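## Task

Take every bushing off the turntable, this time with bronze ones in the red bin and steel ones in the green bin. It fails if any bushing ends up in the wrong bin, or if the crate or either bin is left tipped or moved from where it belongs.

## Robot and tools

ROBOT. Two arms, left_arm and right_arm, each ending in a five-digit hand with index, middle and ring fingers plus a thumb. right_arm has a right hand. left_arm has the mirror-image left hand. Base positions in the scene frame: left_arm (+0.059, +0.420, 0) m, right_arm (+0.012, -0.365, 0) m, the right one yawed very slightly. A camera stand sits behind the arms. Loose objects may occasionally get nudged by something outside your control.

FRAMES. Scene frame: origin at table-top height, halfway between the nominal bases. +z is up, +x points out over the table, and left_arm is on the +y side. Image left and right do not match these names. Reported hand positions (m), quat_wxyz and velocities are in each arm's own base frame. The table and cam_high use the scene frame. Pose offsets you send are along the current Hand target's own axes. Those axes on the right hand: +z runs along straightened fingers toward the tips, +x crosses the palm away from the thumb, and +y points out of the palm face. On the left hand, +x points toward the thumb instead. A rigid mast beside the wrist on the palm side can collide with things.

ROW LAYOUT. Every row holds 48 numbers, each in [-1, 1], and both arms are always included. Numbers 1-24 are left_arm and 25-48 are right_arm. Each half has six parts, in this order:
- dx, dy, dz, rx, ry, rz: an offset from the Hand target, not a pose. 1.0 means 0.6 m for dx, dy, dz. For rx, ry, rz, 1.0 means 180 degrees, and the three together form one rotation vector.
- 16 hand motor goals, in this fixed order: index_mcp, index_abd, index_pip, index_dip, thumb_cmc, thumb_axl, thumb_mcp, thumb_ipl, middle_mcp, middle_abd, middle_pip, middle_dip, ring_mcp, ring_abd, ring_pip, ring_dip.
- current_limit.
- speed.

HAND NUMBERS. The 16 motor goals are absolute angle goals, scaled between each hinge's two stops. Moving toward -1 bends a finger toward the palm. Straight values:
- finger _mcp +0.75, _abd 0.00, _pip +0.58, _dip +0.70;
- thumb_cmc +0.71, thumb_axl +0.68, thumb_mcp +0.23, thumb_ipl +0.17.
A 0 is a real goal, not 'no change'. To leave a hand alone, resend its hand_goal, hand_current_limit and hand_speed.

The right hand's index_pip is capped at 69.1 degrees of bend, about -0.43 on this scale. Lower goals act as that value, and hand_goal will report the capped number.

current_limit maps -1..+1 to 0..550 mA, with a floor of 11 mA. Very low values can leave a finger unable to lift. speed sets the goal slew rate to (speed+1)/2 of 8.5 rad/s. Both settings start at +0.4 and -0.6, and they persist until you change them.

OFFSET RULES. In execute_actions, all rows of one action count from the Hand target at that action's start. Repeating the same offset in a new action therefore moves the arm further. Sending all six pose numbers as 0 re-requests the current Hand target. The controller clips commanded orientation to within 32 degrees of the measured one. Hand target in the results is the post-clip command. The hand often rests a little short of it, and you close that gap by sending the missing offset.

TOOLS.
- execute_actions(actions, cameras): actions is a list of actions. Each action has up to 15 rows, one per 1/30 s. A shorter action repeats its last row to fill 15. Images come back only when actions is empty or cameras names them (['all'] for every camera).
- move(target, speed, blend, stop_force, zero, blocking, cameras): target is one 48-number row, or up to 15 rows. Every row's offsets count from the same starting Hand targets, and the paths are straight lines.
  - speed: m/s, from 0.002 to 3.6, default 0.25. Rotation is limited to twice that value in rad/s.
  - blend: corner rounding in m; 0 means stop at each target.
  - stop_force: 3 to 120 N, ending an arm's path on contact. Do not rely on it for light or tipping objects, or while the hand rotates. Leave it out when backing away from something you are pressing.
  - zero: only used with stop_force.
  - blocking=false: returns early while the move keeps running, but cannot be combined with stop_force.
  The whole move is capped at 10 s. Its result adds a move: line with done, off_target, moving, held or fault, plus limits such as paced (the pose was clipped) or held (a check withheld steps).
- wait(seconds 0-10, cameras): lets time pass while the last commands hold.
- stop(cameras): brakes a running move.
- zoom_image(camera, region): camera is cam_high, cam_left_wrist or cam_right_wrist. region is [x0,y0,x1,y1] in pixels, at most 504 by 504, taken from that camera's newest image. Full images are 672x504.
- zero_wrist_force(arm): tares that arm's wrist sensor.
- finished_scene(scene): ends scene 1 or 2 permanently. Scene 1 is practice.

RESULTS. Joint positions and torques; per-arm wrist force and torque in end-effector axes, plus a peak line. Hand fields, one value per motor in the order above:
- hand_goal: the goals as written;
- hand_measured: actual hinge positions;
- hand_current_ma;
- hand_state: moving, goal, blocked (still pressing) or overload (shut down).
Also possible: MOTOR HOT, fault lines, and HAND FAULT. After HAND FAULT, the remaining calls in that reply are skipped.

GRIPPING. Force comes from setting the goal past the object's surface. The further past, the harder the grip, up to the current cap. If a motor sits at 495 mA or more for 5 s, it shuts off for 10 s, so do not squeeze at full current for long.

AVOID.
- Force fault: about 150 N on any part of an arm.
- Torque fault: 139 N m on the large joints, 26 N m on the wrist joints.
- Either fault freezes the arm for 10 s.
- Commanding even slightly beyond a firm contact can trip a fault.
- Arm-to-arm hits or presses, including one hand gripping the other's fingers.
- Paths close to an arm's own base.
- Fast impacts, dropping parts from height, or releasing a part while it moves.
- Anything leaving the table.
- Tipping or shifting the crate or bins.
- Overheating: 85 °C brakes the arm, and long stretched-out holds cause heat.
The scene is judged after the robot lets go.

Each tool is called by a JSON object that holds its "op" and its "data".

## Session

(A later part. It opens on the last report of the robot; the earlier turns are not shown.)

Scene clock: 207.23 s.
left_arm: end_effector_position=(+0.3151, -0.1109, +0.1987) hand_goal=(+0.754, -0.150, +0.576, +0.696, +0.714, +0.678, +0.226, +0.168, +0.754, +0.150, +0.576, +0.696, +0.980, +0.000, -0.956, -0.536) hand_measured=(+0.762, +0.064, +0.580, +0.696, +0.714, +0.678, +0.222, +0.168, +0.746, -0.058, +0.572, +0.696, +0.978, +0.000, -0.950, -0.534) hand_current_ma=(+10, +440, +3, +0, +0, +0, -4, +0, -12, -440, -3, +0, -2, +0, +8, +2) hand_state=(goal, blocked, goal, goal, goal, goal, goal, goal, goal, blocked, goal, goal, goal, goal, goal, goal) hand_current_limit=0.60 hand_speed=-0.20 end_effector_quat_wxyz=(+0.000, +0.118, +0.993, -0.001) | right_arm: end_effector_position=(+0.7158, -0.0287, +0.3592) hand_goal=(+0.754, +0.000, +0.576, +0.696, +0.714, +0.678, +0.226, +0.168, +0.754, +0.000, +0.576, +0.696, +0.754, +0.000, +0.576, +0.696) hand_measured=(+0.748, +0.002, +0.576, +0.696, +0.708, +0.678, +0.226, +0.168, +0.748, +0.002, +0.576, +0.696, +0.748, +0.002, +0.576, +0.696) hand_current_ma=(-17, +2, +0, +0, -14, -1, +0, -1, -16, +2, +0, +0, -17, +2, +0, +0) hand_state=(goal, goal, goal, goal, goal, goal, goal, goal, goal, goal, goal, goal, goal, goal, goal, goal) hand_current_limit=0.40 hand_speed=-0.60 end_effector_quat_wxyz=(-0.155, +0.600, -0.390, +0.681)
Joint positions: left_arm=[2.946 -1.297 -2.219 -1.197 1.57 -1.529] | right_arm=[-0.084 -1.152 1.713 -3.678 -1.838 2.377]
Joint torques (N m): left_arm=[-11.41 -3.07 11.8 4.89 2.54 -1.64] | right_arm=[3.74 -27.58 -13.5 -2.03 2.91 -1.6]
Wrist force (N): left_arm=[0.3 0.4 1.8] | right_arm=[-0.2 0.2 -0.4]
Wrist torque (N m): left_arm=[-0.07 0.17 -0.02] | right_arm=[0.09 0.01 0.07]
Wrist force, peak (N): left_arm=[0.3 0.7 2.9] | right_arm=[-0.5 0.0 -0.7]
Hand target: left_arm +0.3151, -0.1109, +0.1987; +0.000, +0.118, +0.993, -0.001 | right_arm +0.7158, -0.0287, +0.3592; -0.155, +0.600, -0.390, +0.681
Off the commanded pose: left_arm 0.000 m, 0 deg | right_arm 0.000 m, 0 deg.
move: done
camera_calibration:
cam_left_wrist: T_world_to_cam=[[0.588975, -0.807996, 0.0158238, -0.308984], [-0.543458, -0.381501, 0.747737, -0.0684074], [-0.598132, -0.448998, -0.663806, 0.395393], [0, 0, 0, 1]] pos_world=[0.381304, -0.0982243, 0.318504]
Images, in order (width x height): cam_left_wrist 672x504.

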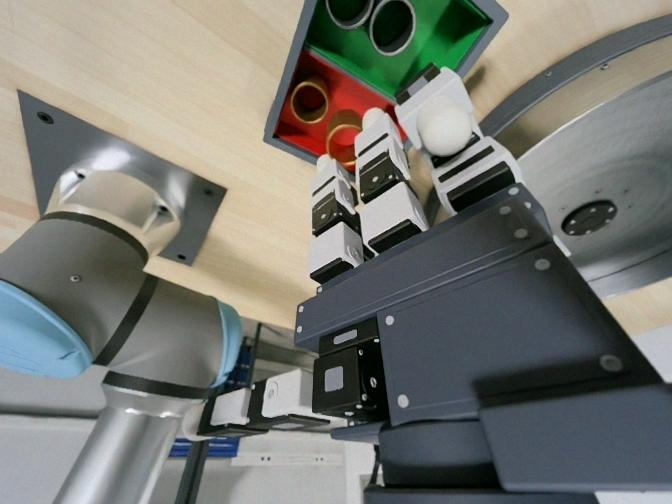

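{"op": "move", "data": {"target": [0,-0.0017,0.0853,0,0,0,0.754,-0.15,0.576,0.696,0.714,0.678,0.226,0.168,0.754,0.15,0.576,0.696,0.98,0,-0.956,-0.536,0.6,-0.2,0,0,0,0,0,0,0.754,0,0.576,0.696,0.714,0.678,0.226,0.168,0.754,0,0.576,0.696,0.754,0,0.576,0.696,0.4,-0.6], "speed": 0.05, "stop_force": 4, "cameras": ["cam_left_wrist"]}}

{"op": "zoom_image", "data": {"camera": "cam_left_wrist", "region": [240, 40, 440, 190]}}

Scene clock: 211.77 s.
left_arm: end_effector_position=(+0.3147, -0.1117, +0.1570) hand_goal=(+0.754, -0.150, +0.576, +0.696, +0.714, +0.678, +0.226, +0.168, +0.754, +0.150, +0.576, +0.696, +0.980, +0.000, -0.956, -0.536) hand_measured=(+0.762, +0.066, +0.580, +0.698, +0.714, +0.678, +0.222, +0.168, +0.750, -0.050, +0.574, +0.696, +0.978, +0.000, -0.950, -0.534) hand_current_ma=(+11, +440, +4, +1, +0, +0, -4, +0, -4, -440, -2, +0, -2, +0, +8, +2) hand_state=(goal, blocked, goal, goal, goal, goal, goal, goal, goal, blocked, goal, goal, goal, goal, goal, goal) hand_current_limit=0.60 hand_speed=-0.20 end_effector_quat_wxyz=(+0.000, +0.118, +0.993, -0.001) | right_arm: end_effector_position=(+0.7158, -0.0287, +0.3592) hand_goal=(+0.754, +0.000, +0.576, +0.696, +0.714, +0.678, +0.226, +0.168, +0.754, +0.000, +0.576, +0.696, +0.754, +0.000, +0.576, +0.696) hand_measured=(+0.748, +0.002, +0.576, +0.696, +0.708, +0.678, +0.226, +0.168, +0.748, +0.002, +0.576, +0.696, +0.748, +0.002, +0.576, +0.696) hand_current_ma=(-17, +2, +0, +0, -14, -1, +0, -1, -16, +2, +0, +0, -17, +2, +0, +0) hand_state=(goal, goal, goal, goal, goal, goal, goal, goal, goal, goal, goal, goal, goal, goal, goal, goal) hand_current_limit=0.40 hand_speed=-0.60 end_effector_quat_wxyz=(-0.155, +0.600, -0.390, +0.681)
Joint positions: left_arm=[2.944 -1.351 -2.298 -1.063 1.57 -1.531] | right_arm=[-0.084 -1.152 1.713 -3.678 -1.838 2.377]
Joint torques (N m): left_arm=[10.51 24.74 32.05 -0.01 -0.9 1.73] | right_arm=[3.83 -27.81 -13.42 -1.98 3.08 -1.56]
Wrist force (N): left_arm=[1.1 0.6 1.6] | right_arm=[-0.4 0.0 -0.3]
Wrist torque (N m): left_arm=[-0.01 0.13 0.23] | right_arm=[0.06 0.04 0.05]
Wrist force, peak (N): left_arm=[4.4 0.1 -0.1] | right_arm=[-0.3 0.1 -0.7]
Hand target: left_arm +0.3147, -0.1117, +0.1570; +0.000, +0.118, +0.993, -0.001 (not the last commanded pose) | right_arm +0.7158, -0.0287, +0.3592; -0.155, +0.600, -0.390, +0.681
Off the commanded pose: left_arm 0.009 m, 0 deg | right_arm 0.000 m, 0 deg.
move: contact (left_arm)
camera_calibration:
cam_left_wrist: T_world_to_cam=[[0.588846, -0.808093, 0.0157106, -0.308804], [-0.543339, -0.381384, 0.747883, -0.037807], [-0.598367, -0.448924, -0.663644, 0.367181], [0, 0, 0, 1]] pos_world=[0.381005, -0.0991243, 0.276804]
Images, in order (width x height): cam_left_wrist 672x504.

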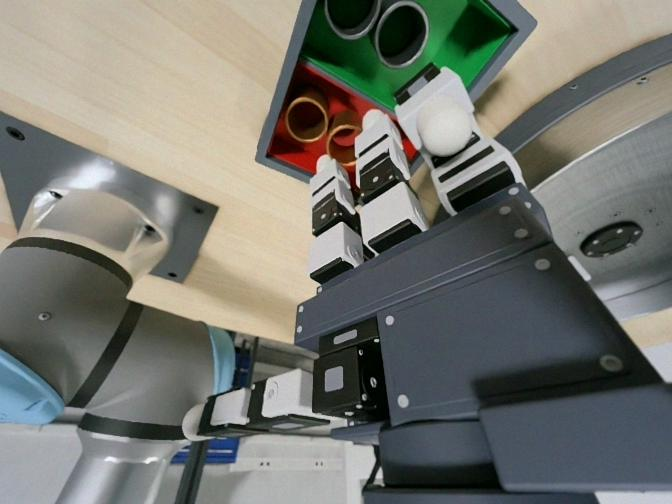

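Scaled by 2.520 from the camera's 672x504 image, which has a finer 960x720 frame.

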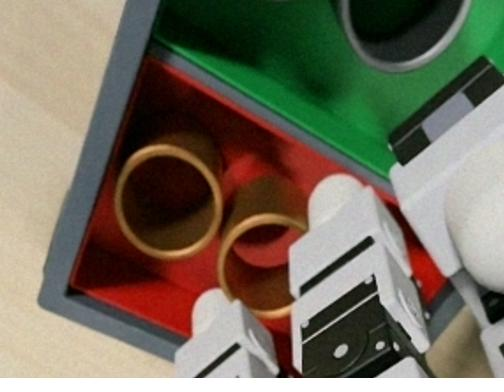

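{"op": "wait", "data": {"seconds": 0, "cameras": ["cam_high","cam_left_wrist"]}}

{"op": "zoom_image", "data": {"camera": "cam_high", "region": [340, 60, 450, 190]}}

{"op": "zoom_image", "data": {"camera": "cam_left_wrist", "region": [310, 80, 400, 170]}}

Scene clock: 223.83 s.
left_arm: end_effector_position=(+0.3147, -0.1117, +0.1570) hand_goal=(+0.754, -0.150, +0.576, +0.696, +0.714, +0.678, +0.226, +0.168, +0.754, +0.150, +0.576, +0.696, +0.980, +0.000, -0.956, -0.536) hand_measured=(+0.762, +0.066, +0.580, +0.698, +0.714, +0.678, +0.222, +0.168, +0.750, -0.050, +0.574, +0.696, +0.978, +0.000, -0.950, -0.534) hand_current_ma=(+11, +440, +4, +1, +0, +0, -4, +0, -4, -440, -2, +0, -2, +0, +8, +2) hand_state=(goal, blocked, goal, goal, goal, goal, goal, goal, goal, blocked, goal, goal, goal, goal, goal, goal) hand_current_limit=0.60 hand_speed=-0.20 end_effector_quat_wxyz=(+0.000, +0.118, +0.993, -0.001) | right_arm: end_effector_position=(+0.7158, -0.0287, +0.3592) hand_goal=(+0.754, +0.000, +0.576, +0.696, +0.714, +0.678, +0.226, +0.168, +0.754, +0.000, +0.576, +0.696, +0.754, +0.000, +0.576, +0.696) hand_measured=(+0.748, +0.002, +0.576, +0.696, +0.708, +0.678, +0.226, +0.168, +0.748, +0.002, +0.576, +0.696, +0.748, +0.002, +0.576, +0.696) hand_current_ma=(-17, +2, +0, +0, -14, -1, +0, -1, -16, +2, +0, +0, -17, +2, +0, +0) hand_state=(goal, goal, goal, goal, goal, goal, goal, goal, goal, goal, goal, goal, goal, goal, goal, goal) hand_current_limit=0.40 hand_speed=-0.60 end_effector_quat_wxyz=(-0.155, +0.600, -0.390, +0.681)
Joint positions: left_arm=[2.944 -1.351 -2.298 -1.063 1.57 -1.531] | right_arm=[-0.084 -1.152 1.713 -3.678 -1.838 2.377]
Joint torques (N m): left_arm=[11.2 23.77 31.52 0.29 2.24 1.69] | right_arm=[4.66 -27.76 -13.21 -1.83 3.1 -1.54]
Wrist force (N): left_arm=[1.0 0.8 2.0] | right_arm=[-0.3 0.1 -0.3]
Wrist torque (N m): left_arm=[-0.01 0.13 0.24] | right_arm=[0.07 0.02 0.06]
Wrist force, peak (N): left_arm=[1.0 0.7 2.3] | right_arm=[-0.3 0.0 -0.9]
Hand target: left_arm +0.3147, -0.1117, +0.1570; +0.000, +0.118, +0.993, -0.001 (not the last commanded pose) | right_arm +0.7158, -0.0287, +0.3592; -0.155, +0.600, -0.390, +0.681
Off the commanded pose: left_arm 0.009 m, 0 deg | right_arm 0.000 m, 0 deg.
camera_calibration:
cam_left_wrist: T_world_to_cam=[[0.588846, -0.808093, 0.0157106, -0.308804], [-0.543339, -0.381384, 0.747883, -0.037807], [-0.598367, -0.448924, -0.663644, 0.367181], [0, 0, 0, 1]] pos_world=[0.381005, -0.0991243, 0.276804]
Images, in order (width x height): cam_high 672x504, cam_left_wrist 672x504.

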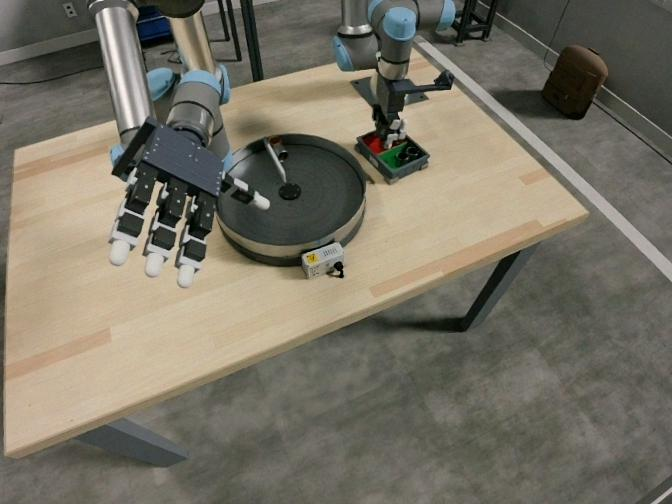

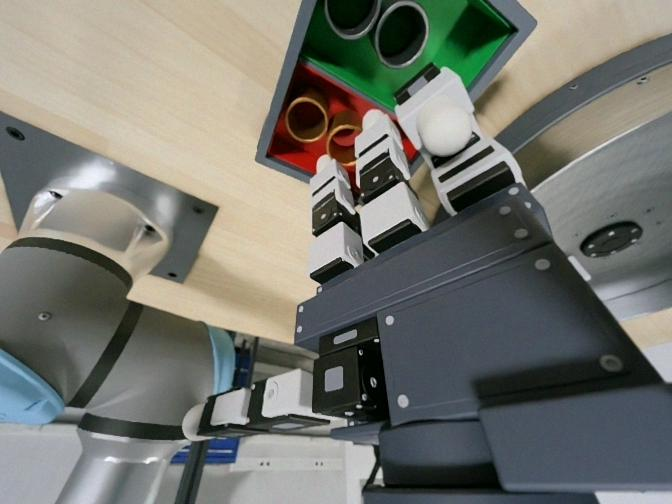

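Scaled by 3.877 from the camera's 672x504 image, which has a finer 960x720 frame.

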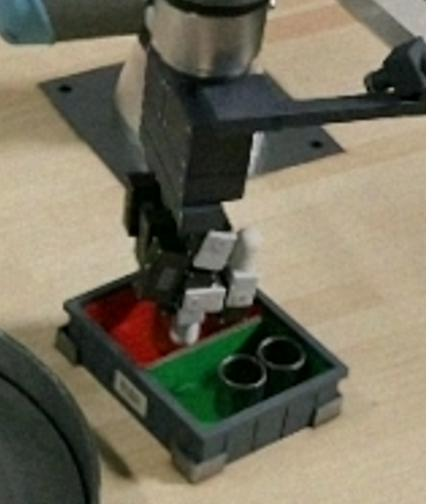

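Scaled by 5.600 from the camera's 672x504 image, which has a finer 960x720 frame.

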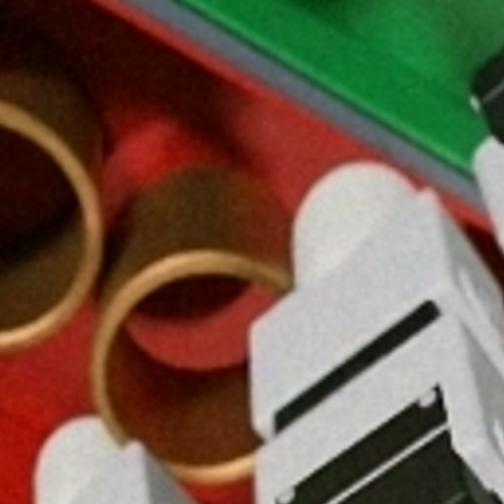

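{"op": "move", "data": {"target": [[0.0024,-0.0006,-0.005,0,0,0,0.754,-0.15,0.576,0.696,0.714,0.678,0.226,0.168,0.754,0.15,0.576,0.696,0.98,0,-0.956,-0.536,0.6,-0.2,0,0,0,0,0,0,0.754,0,0.576,0.696,0.714,0.678,0.226,0.168,0.754,0,0.576,0.696,0.754,0,0.576,0.696,0.4,-0.6],[0.0024,-0.0006,0.0158,0,0,0,0.754,-0.15,0.576,0.696,0.714,0.678,0.226,0.168,0.754,0.15,0.576,0.696,0.98,0,-0.956,-0.536,0.6,-0.2,0,0,0,0,0,0,0.754,0,0.576,0.696,0.714,0.678,0.226,0.168,0.754,0,0.576,0.696,0.754,0,0.576,0.696,0.4,-0.6]], "speed": 0.03, "stop_force": 5, "cameras": ["cam_left_wrist"]}}

{"op": "zoom_image", "data": {"camera": "cam_left_wrist", "region": [240, 40, 440, 190]}}

Scene clock: 229.30 s.
left_arm: end_effector_position=(+0.3132, -0.1117, +0.1475) hand_goal=(+0.754, -0.150, +0.576, +0.696, +0.714, +0.678, +0.226, +0.168, +0.754, +0.150, +0.576, +0.696, +0.980, +0.000, -0.956, -0.536) hand_measured=(+0.762, +0.066, +0.580, +0.698, +0.714, +0.678, +0.222, +0.168, +0.746, -0.050, +0.572, +0.696, +0.978, +0.000, -0.950, -0.534) hand_current_ma=(+12, +440, +4, +1, +0, +0, -4, +0, -12, -440, -3, +0, -2, +0, +8, +2) hand_state=(goal, blocked, goal, goal, goal, goal, goal, goal, goal, blocked, goal, goal, goal, goal, goal, goal) hand_current_limit=0.60 hand_speed=-0.20 end_effector_quat_wxyz=(+0.000, +0.118, +0.993, -0.001) | right_arm: end_effector_position=(+0.7158, -0.0287, +0.3592) hand_goal=(+0.754, +0.000, +0.576, +0.696, +0.714, +0.678, +0.226, +0.168, +0.754, +0.000, +0.576, +0.696, +0.754, +0.000, +0.576, +0.696) hand_measured=(+0.748, +0.002, +0.576, +0.696, +0.708, +0.678, +0.226, +0.168, +0.748, +0.002, +0.576, +0.696, +0.748, +0.002, +0.576, +0.696) hand_current_ma=(-17, +2, +0, +0, -14, -1, +0, -1, -16, +2, +0, +0, -17, +2, +0, +0) hand_state=(goal, goal, goal, goal, goal, goal, goal, goal, goal, goal, goal, goal, goal, goal, goal, goal) hand_current_limit=0.40 hand_speed=-0.60 end_effector_quat_wxyz=(-0.155, +0.600, -0.390, +0.681)
Joint positions: left_arm=[2.943 -1.363 -2.317 -1.032 1.57 -1.532] | right_arm=[-0.084 -1.152 1.713 -3.678 -1.838 2.377]
Joint torques (N m): left_arm=[-12.9 -2.46 10.79 5.01 0.25 -1.82] | right_arm=[5.3 -27.75 -13.68 -1.65 3.04 -1.46]
Wrist force (N): left_arm=[1.3 0.4 1.4] | right_arm=[-0.4 0.1 -0.4]
Wrist torque (N m): left_arm=[-0.02 0.16 0.26] | right_arm=[0.08 0.03 0.04]
Wrist force, peak (N): left_arm=[1.1 0.6 2.2] | right_arm=[-0.3 0.4 -0.6]
Hand target: left_arm +0.3132, -0.1118, +0.1475; +0.000, +0.118, +0.993, -0.001 | right_arm +0.7158, -0.0287, +0.3592; -0.155, +0.600, -0.390, +0.681
Off the commanded pose: left_arm 0.000 m, 0 deg | right_arm 0.000 m, 0 deg.
move: done
camera_calibration:
cam_left_wrist: T_world_to_cam=[[0.588846, -0.808093, 0.0157106, -0.307771], [-0.543339, -0.381384, 0.747883, -0.0315171], [-0.598367, -0.448924, -0.663644, 0.359979], [0, 0, 0, 1]] pos_world=[0.379505, -0.0991243, 0.267304]
Images, in order (width x height): cam_left_wrist 672x504.

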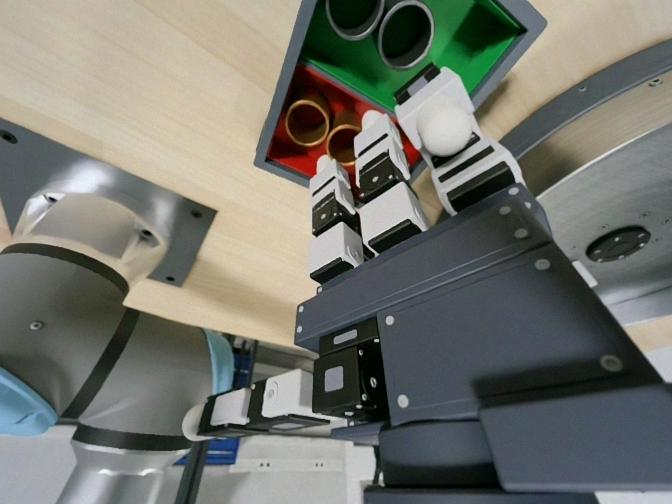

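Scaled by 2.520 from the camera's 672x504 image, which has a finer 960x720 frame.

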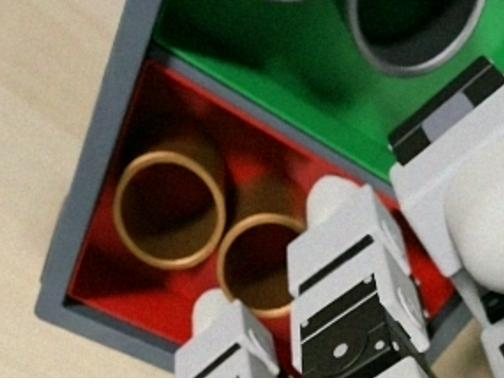

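{"op": "move", "data": {"target": [[0,0,0,0,0,0,0.754,0.087,0.576,0.696,0.714,0.678,0.226,0.168,0.754,-0.077,0.576,0.696,0.98,0,-0.956,-0.536,0.6,-0.7,0,0,0,0,0,0,0.754,0,0.576,0.696,0.714,0.678,0.226,0.168,0.754,0,0.576,0.696,0.754,0,0.576,0.696,0.4,-0.6],[0,0,-0.06,0,0,0,0.754,0.087,0.576,0.696,0.714,0.678,0.226,0.168,0.754,-0.077,0.576,0.696,0.98,0,-0.956,-0.536,0.6,-0.7,0,0,0,0,0,0,0.754,0,0.576,0.696,0.714,0.678,0.226,0.168,0.754,0,0.576,0.696,0.754,0,0.576,0.696,0.4,-0.6],[0,0,-0.18,0,0,0,0.754,0.087,0.576,0.696,0.714,0.678,0.226,0.168,0.754,-0.077,0.576,0.696,0.98,0,-0.956,-0.536,0.6,-0.7,0,0,0,0,0,0,0.754,0,0.576,0.696,0.714,0.678,0.226,0.168,0.754,0,0.576,0.696,0.754,0,0.576,0.696,0.4,-0.6]], "speed": [0.06,0.06,0.15], "cameras": ["cam_left_wrist"]}}

{"op": "move", "data": {"target": [[0,-0.5591,0,0,0,-0.075,0.754,0,0.576,0.696,0.714,0.678,0.226,0.168,0.98,-0.1,-0.299,0.696,0.98,0,-0.956,-0.536,0.6,-0.2,0,0,0,0,0,0,0.754,0,0.576,0.696,0.714,0.678,0.226,0.168,0.754,0,0.576,0.696,0.754,0,0.576,0.696,0.4,-0.6],[0,-0.5591,0.0617,0,0,-0.075,0.754,0,0.576,0.696,0.714,0.678,0.226,0.168,0.98,-0.1,-0.299,0.696,0.98,0,-0.956,-0.536,0.6,-0.2,0,0,0,0,0,0,0.754,0,0.576,0.696,0.714,0.678,0.226,0.168,0.754,0,0.576,0.696,0.754,0,0.576,0.696,0.4,-0.6]], "speed": [0.3,0.12], "blend": [0.03,0], "cameras": ["cam_left_wrist","cam_high"]}}

{"op": "zoom_image", "data": {"camera": "cam_left_wrist", "region": [230, 70, 470, 250]}}

{"op": "zoom_image", "data": {"camera": "cam_high", "region": [210, 110, 340, 210]}}

Scene clock: 235.80 s.
left_arm: end_effector_position=(+0.3133, -0.1116, +0.2554) hand_goal=(+0.754, +0.088, +0.576, +0.696, +0.714, +0.678, +0.226, +0.168, +0.754, -0.076, +0.576, +0.696, +0.980, +0.000, -0.956, -0.536) hand_measured=(+0.756, +0.092, +0.578, +0.698, +0.714, +0.678, +0.222, +0.168, +0.750, -0.072, +0.574, +0.696, +0.978, +0.000, -0.950, -0.534) hand_current_ma=(+1, +2, +2, +1, +0, +0, -4, +0, -3, +3, -2, +0, -2, +0, +8, +2) hand_state=(goal, goal, goal, goal, goal, goal, goal, goal, goal, goal, goal, goal, goal, goal, goal, goal) hand_current_limit=0.60 hand_speed=-0.70 end_effector_quat_wxyz=(+0.000, +0.118, +0.993, -0.001) | right_arm: end_effector_position=(+0.7158, -0.0287, +0.3592) hand_goal=(+0.754, +0.000, +0.576, +0.696, +0.714, +0.678, +0.226, +0.168, +0.754, +0.000, +0.576, +0.696, +0.754, +0.000, +0.576, +0.696) hand_measured=(+0.748, +0.002, +0.576, +0.696, +0.708, +0.678, +0.226, +0.168, +0.748, +0.002, +0.576, +0.696, +0.748, +0.002, +0.576, +0.696) hand_current_ma=(-17, +2, +0, +0, -14, -1, +0, -1, -16, +2, +0, +0, -17, +2, +0, +0) hand_state=(goal, goal, goal, goal, goal, goal, goal, goal, goal, goal, goal, goal, goal, goal, goal, goal) hand_current_limit=0.40 hand_speed=-0.60 end_effector_quat_wxyz=(-0.155, +0.600, -0.390, +0.681)
Joint positions: left_arm=[2.943 -1.247 -2.1 -1.365 1.57 -1.532] | right_arm=[-0.084 -1.152 1.713 -3.678 -1.838 2.377]
Joint torques (N m): left_arm=[10.77 21.25 32.95 -0.09 -2.22 2.09] | right_arm=[5.15 -28.3 -13.63 -1.9 2.97 -1.43]
Wrist force (N): left_arm=[0.4 0.4 1.0] | right_arm=[-0.2 0.1 -0.5]
Wrist torque (N m): left_arm=[-0.09 0.18 0.11] | right_arm=[0.08 0.02 0.06]
Wrist force, peak (N): left_arm=[0.7 0.9 2.1] | right_arm=[-0.5 0.2 -0.6]
Hand target: left_arm +0.3133, -0.1116, +0.2555; +0.000, +0.118, +0.993, -0.001 | right_arm +0.7158, -0.0287, +0.3592; -0.155, +0.600, -0.390, +0.681
Off the commanded pose: left_arm 0.000 m, 0 deg | right_arm 0.000 m, 0 deg.
move: done
camera_calibration:
cam_left_wrist: T_world_to_cam=[[0.588846, -0.808093, 0.0157106, -0.309385], [-0.543339, -0.381384, 0.747883, -0.112176], [-0.598367, -0.448924, -0.663644, 0.431631], [0, 0, 0, 1]] pos_world=[0.379505, -0.0990243, 0.375204]
Images, in order (width x height): cam_left_wrist 672x504.

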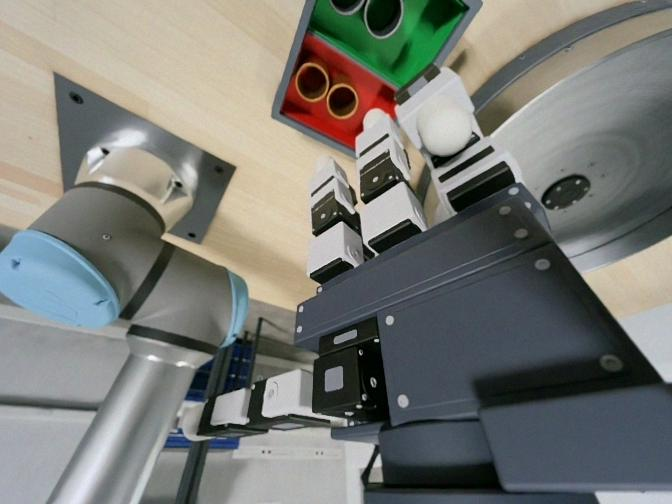

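Scene clock: 237.77 s.
left_arm: end_effector_position=(+0.2345, -0.4377, +0.2189) hand_goal=(+0.754, +0.000, +0.576, +0.696, +0.714, +0.678, +0.226, +0.168, +0.980, -0.100, -0.298, +0.696, +0.980, +0.000, -0.956, -0.536) hand_measured=(+0.754, +0.004, +0.578, +0.698, +0.714, +0.678, +0.222, +0.168, +0.976, -0.096, -0.292, +0.696, +0.978, +0.000, -0.950, -0.534) hand_current_ma=(+0, +3, +1, +1, +0, +0, -4, +0, -3, +3, +6, +0, -2, +0, +8, +2) hand_state=(goal, goal, goal, goal, goal, goal, goal, goal, goal, goal, goal, goal, goal, goal, goal, goal) hand_current_limit=0.60 hand_speed=-0.20 end_effector_quat_wxyz=(+0.000, +0.001, +1.000, -0.001) | right_arm: end_effector_position=(+0.7158, -0.0287, +0.3592) hand_goal=(+0.754, +0.000, +0.576, +0.696, +0.714, +0.678, +0.226, +0.168, +0.754, +0.000, +0.576, +0.696, +0.754, +0.000, +0.576, +0.696) hand_measured=(+0.748, +0.002, +0.576, +0.696, +0.708, +0.678, +0.226, +0.168, +0.748, +0.002, +0.576, +0.696, +0.748, +0.002, +0.576, +0.696) hand_current_ma=(-17, +2, +0, +0, -14, -1, +0, -1, -16, +2, +0, +0, -17, +2, +0, +0) hand_state=(goal, goal, goal, goal, goal, goal, goal, goal, goal, goal, goal, goal, goal, goal, goal, goal) hand_current_limit=0.40 hand_speed=-0.60 end_effector_quat_wxyz=(-0.155, +0.600, -0.390, +0.681)
Joint positions: left_arm=[2.259 -1.8 -1.674 -1.238 1.57 -2.452] | right_arm=[-0.084 -1.152 1.713 -3.678 -1.838 2.377]
Joint torques (N m): left_arm=[-12.77 18.89 10.43 4.76 2.37 -1.95] | right_arm=[5.39 -28.18 -13.86 -1.69 2.99 -1.49]
Wrist force (N): left_arm=[0.7 0.7 0.8] | right_arm=[-0.2 0.1 -0.5]
Wrist torque (N m): left_arm=[0.04 0.09 0.23] | right_arm=[0.09 0.02 0.07]
Wrist force, peak (N): left_arm=[0.8 2.0 1.2] | right_arm=[-0.4 0.2 -0.6]
Hand target: left_arm +0.2345, -0.4378, +0.2188; +0.000, +0.001, +1.000, -0.001 | right_arm +0.7158, -0.0287, +0.3592; -0.155, +0.600, -0.390, +0.681
Off the commanded pose: left_arm 0.000 m, 0 deg | right_arm 0.000 m, 0 deg.
move: done; blend cut to 0.0185 m at target 1
camera_calibration:
cam_left_wrist: T_world_to_cam=[[0.761219, -0.648311, 0.0154666, -0.49641], [-0.439078, -0.497702, 0.748, -0.327453], [-0.477238, -0.576182, -0.663519, 0.129752], [0, 0, 0, 1]] pos_world=[0.296022, -0.410041, 0.338705]
Images, in order (width x height): cam_high 672x504, cam_left_wrist 672x504.

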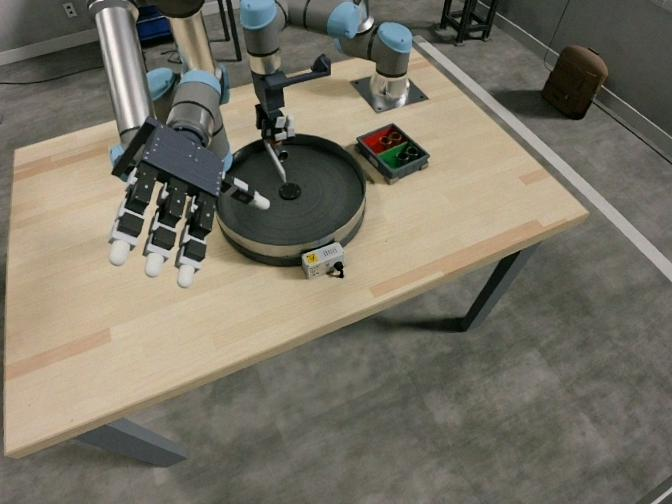

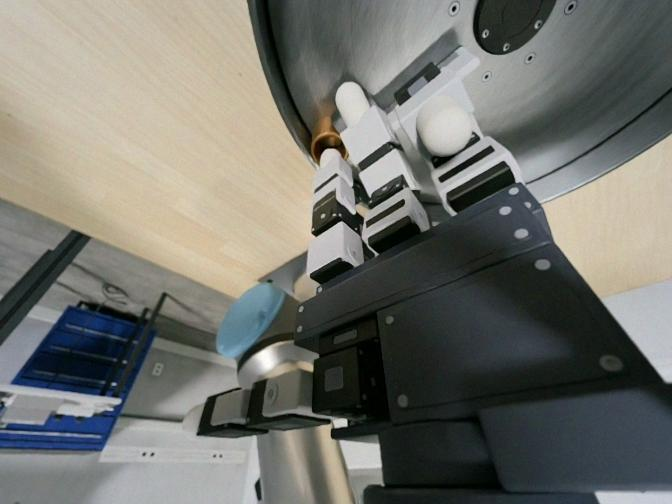

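Scaled by 2.100 from the camera's 672x504 image, which has a finer 960x720 frame.

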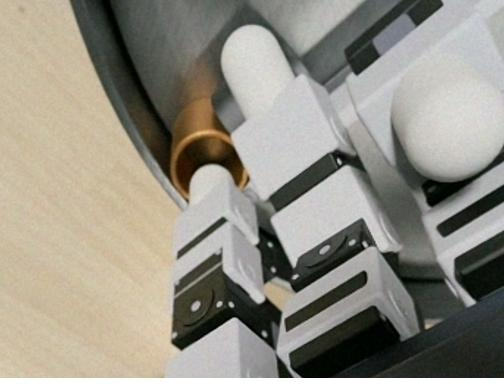

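Scaled by 3.877 from the camera's 672x504 image, which has a finer 960x720 frame.

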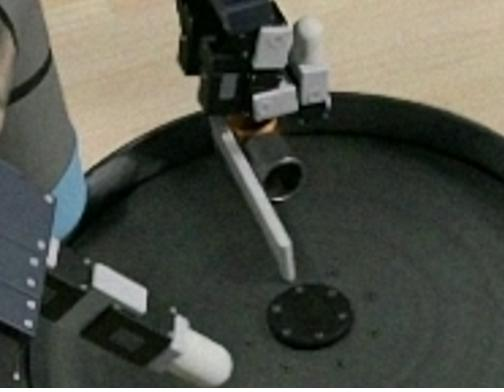

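{"op": "move", "data": {"target": [0.0022,-0.002,0.0597,0,0,0,0.754,0,0.576,0.696,0.714,0.678,0.226,0.168,0.98,-0.1,-0.6,0.696,0.98,0,-0.956,-0.536,0.6,-0.2,0,0,0,0,0,0,0.754,0,0.576,0.696,0.714,0.678,0.226,0.168,0.754,0,0.576,0.696,0.754,0,0.576,0.696,0.4,-0.6], "speed": 0.06, "stop_force": 3, "cameras": ["cam_left_wrist"]}}

{"op": "zoom_image", "data": {"camera": "cam_left_wrist", "region": [230, 70, 470, 250]}}

Scene clock: 243.60 s.
left_arm: end_effector_position=(+0.2331, -0.4390, +0.1830) hand_goal=(+0.754, +0.000, +0.576, +0.696, +0.714, +0.678, +0.226, +0.168, +0.980, -0.100, -0.600, +0.696, +0.980, +0.000, -0.956, -0.536) hand_measured=(+0.754, +0.004, +0.578, +0.698, +0.714, +0.678, +0.222, +0.168, +0.978, -0.096, -0.594, +0.696, +0.978, +0.000, -0.950, -0.534) hand_current_ma=(+0, +3, +1, +1, +0, +0, -4, +0, -3, +3, +8, +0, -2, +0, +8, +2) hand_state=(goal, goal, goal, goal, goal, goal, goal, goal, goal, goal, goal, goal, goal, goal, goal, goal) hand_current_limit=0.60 hand_speed=-0.20 end_effector_quat_wxyz=(+0.000, +0.001, +1.000, -0.001) | right_arm: end_effector_position=(+0.7158, -0.0287, +0.3592) hand_goal=(+0.754, +0.000, +0.576, +0.696, +0.714, +0.678, +0.226, +0.168, +0.754, +0.000, +0.576, +0.696, +0.754, +0.000, +0.576, +0.696) hand_measured=(+0.748, +0.002, +0.576, +0.696, +0.708, +0.678, +0.226, +0.168, +0.748, +0.002, +0.576, +0.696, +0.748, +0.002, +0.576, +0.696) hand_current_ma=(-17, +2, +0, +0, -14, -1, +0, -1, -16, +2, +0, +0, -17, +2, +0, +0) hand_state=(goal, goal, goal, goal, goal, goal, goal, goal, goal, goal, goal, goal, goal, goal, goal, goal) hand_current_limit=0.40 hand_speed=-0.60 end_effector_quat_wxyz=(-0.155, +0.600, -0.390, +0.681)
Joint positions: left_arm=[2.256 -1.832 -1.731 -1.149 1.57 -2.455] | right_arm=[-0.084 -1.152 1.713 -3.678 -1.838 2.377]
Joint torques (N m): left_arm=[-12.97 20.05 11.97 4.9 1.98 -1.79] | right_arm=[5.52 -27.58 -13.11 -1.59 2.98 -1.35]
Wrist force (N): left_arm=[0.6 0.9 0.5] | right_arm=[-0.3 0.0 -0.6]
Wrist torque (N m): left_arm=[0.15 0.07 0.20] | right_arm=[0.08 0.02 0.06]
Wrist force, peak (N): left_arm=[0.6 0.9 1.0] | right_arm=[-0.5 0.0 -0.7]
Hand target: left_arm +0.2331, -0.4390, +0.1830; +0.000, +0.001, +1.000, -0.001 | right_arm +0.7158, -0.0287, +0.3592; -0.155, +0.600, -0.390, +0.681
Off the commanded pose: left_arm 0.000 m, 0 deg | right_arm 0.000 m, 0 deg.
move: done
camera_calibration:
cam_left_wrist: T_world_to_cam=[[0.761219, -0.648311, 0.0154666, -0.495567], [-0.439078, -0.497702, 0.748, -0.301811], [-0.477238, -0.576182, -0.663519, 0.104572], [0, 0, 0, 1]] pos_world=[0.294622, -0.411241, 0.302805]
Images, in order (width x height): cam_left_wrist 672x504.

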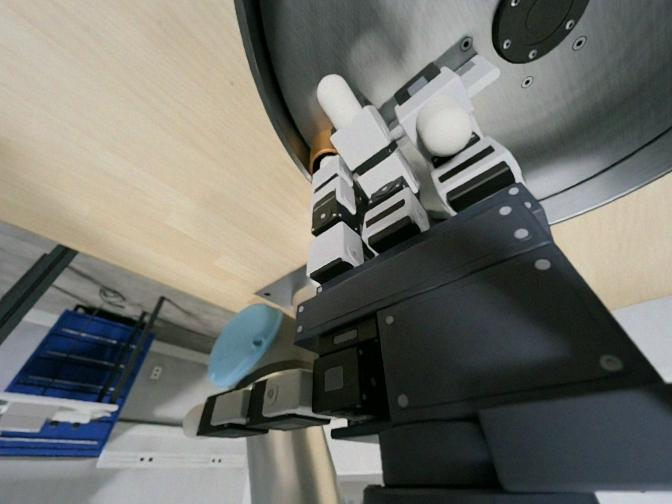

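Scaled by 2.100 from the camera's 672x504 image, which has a finer 960x720 frame.

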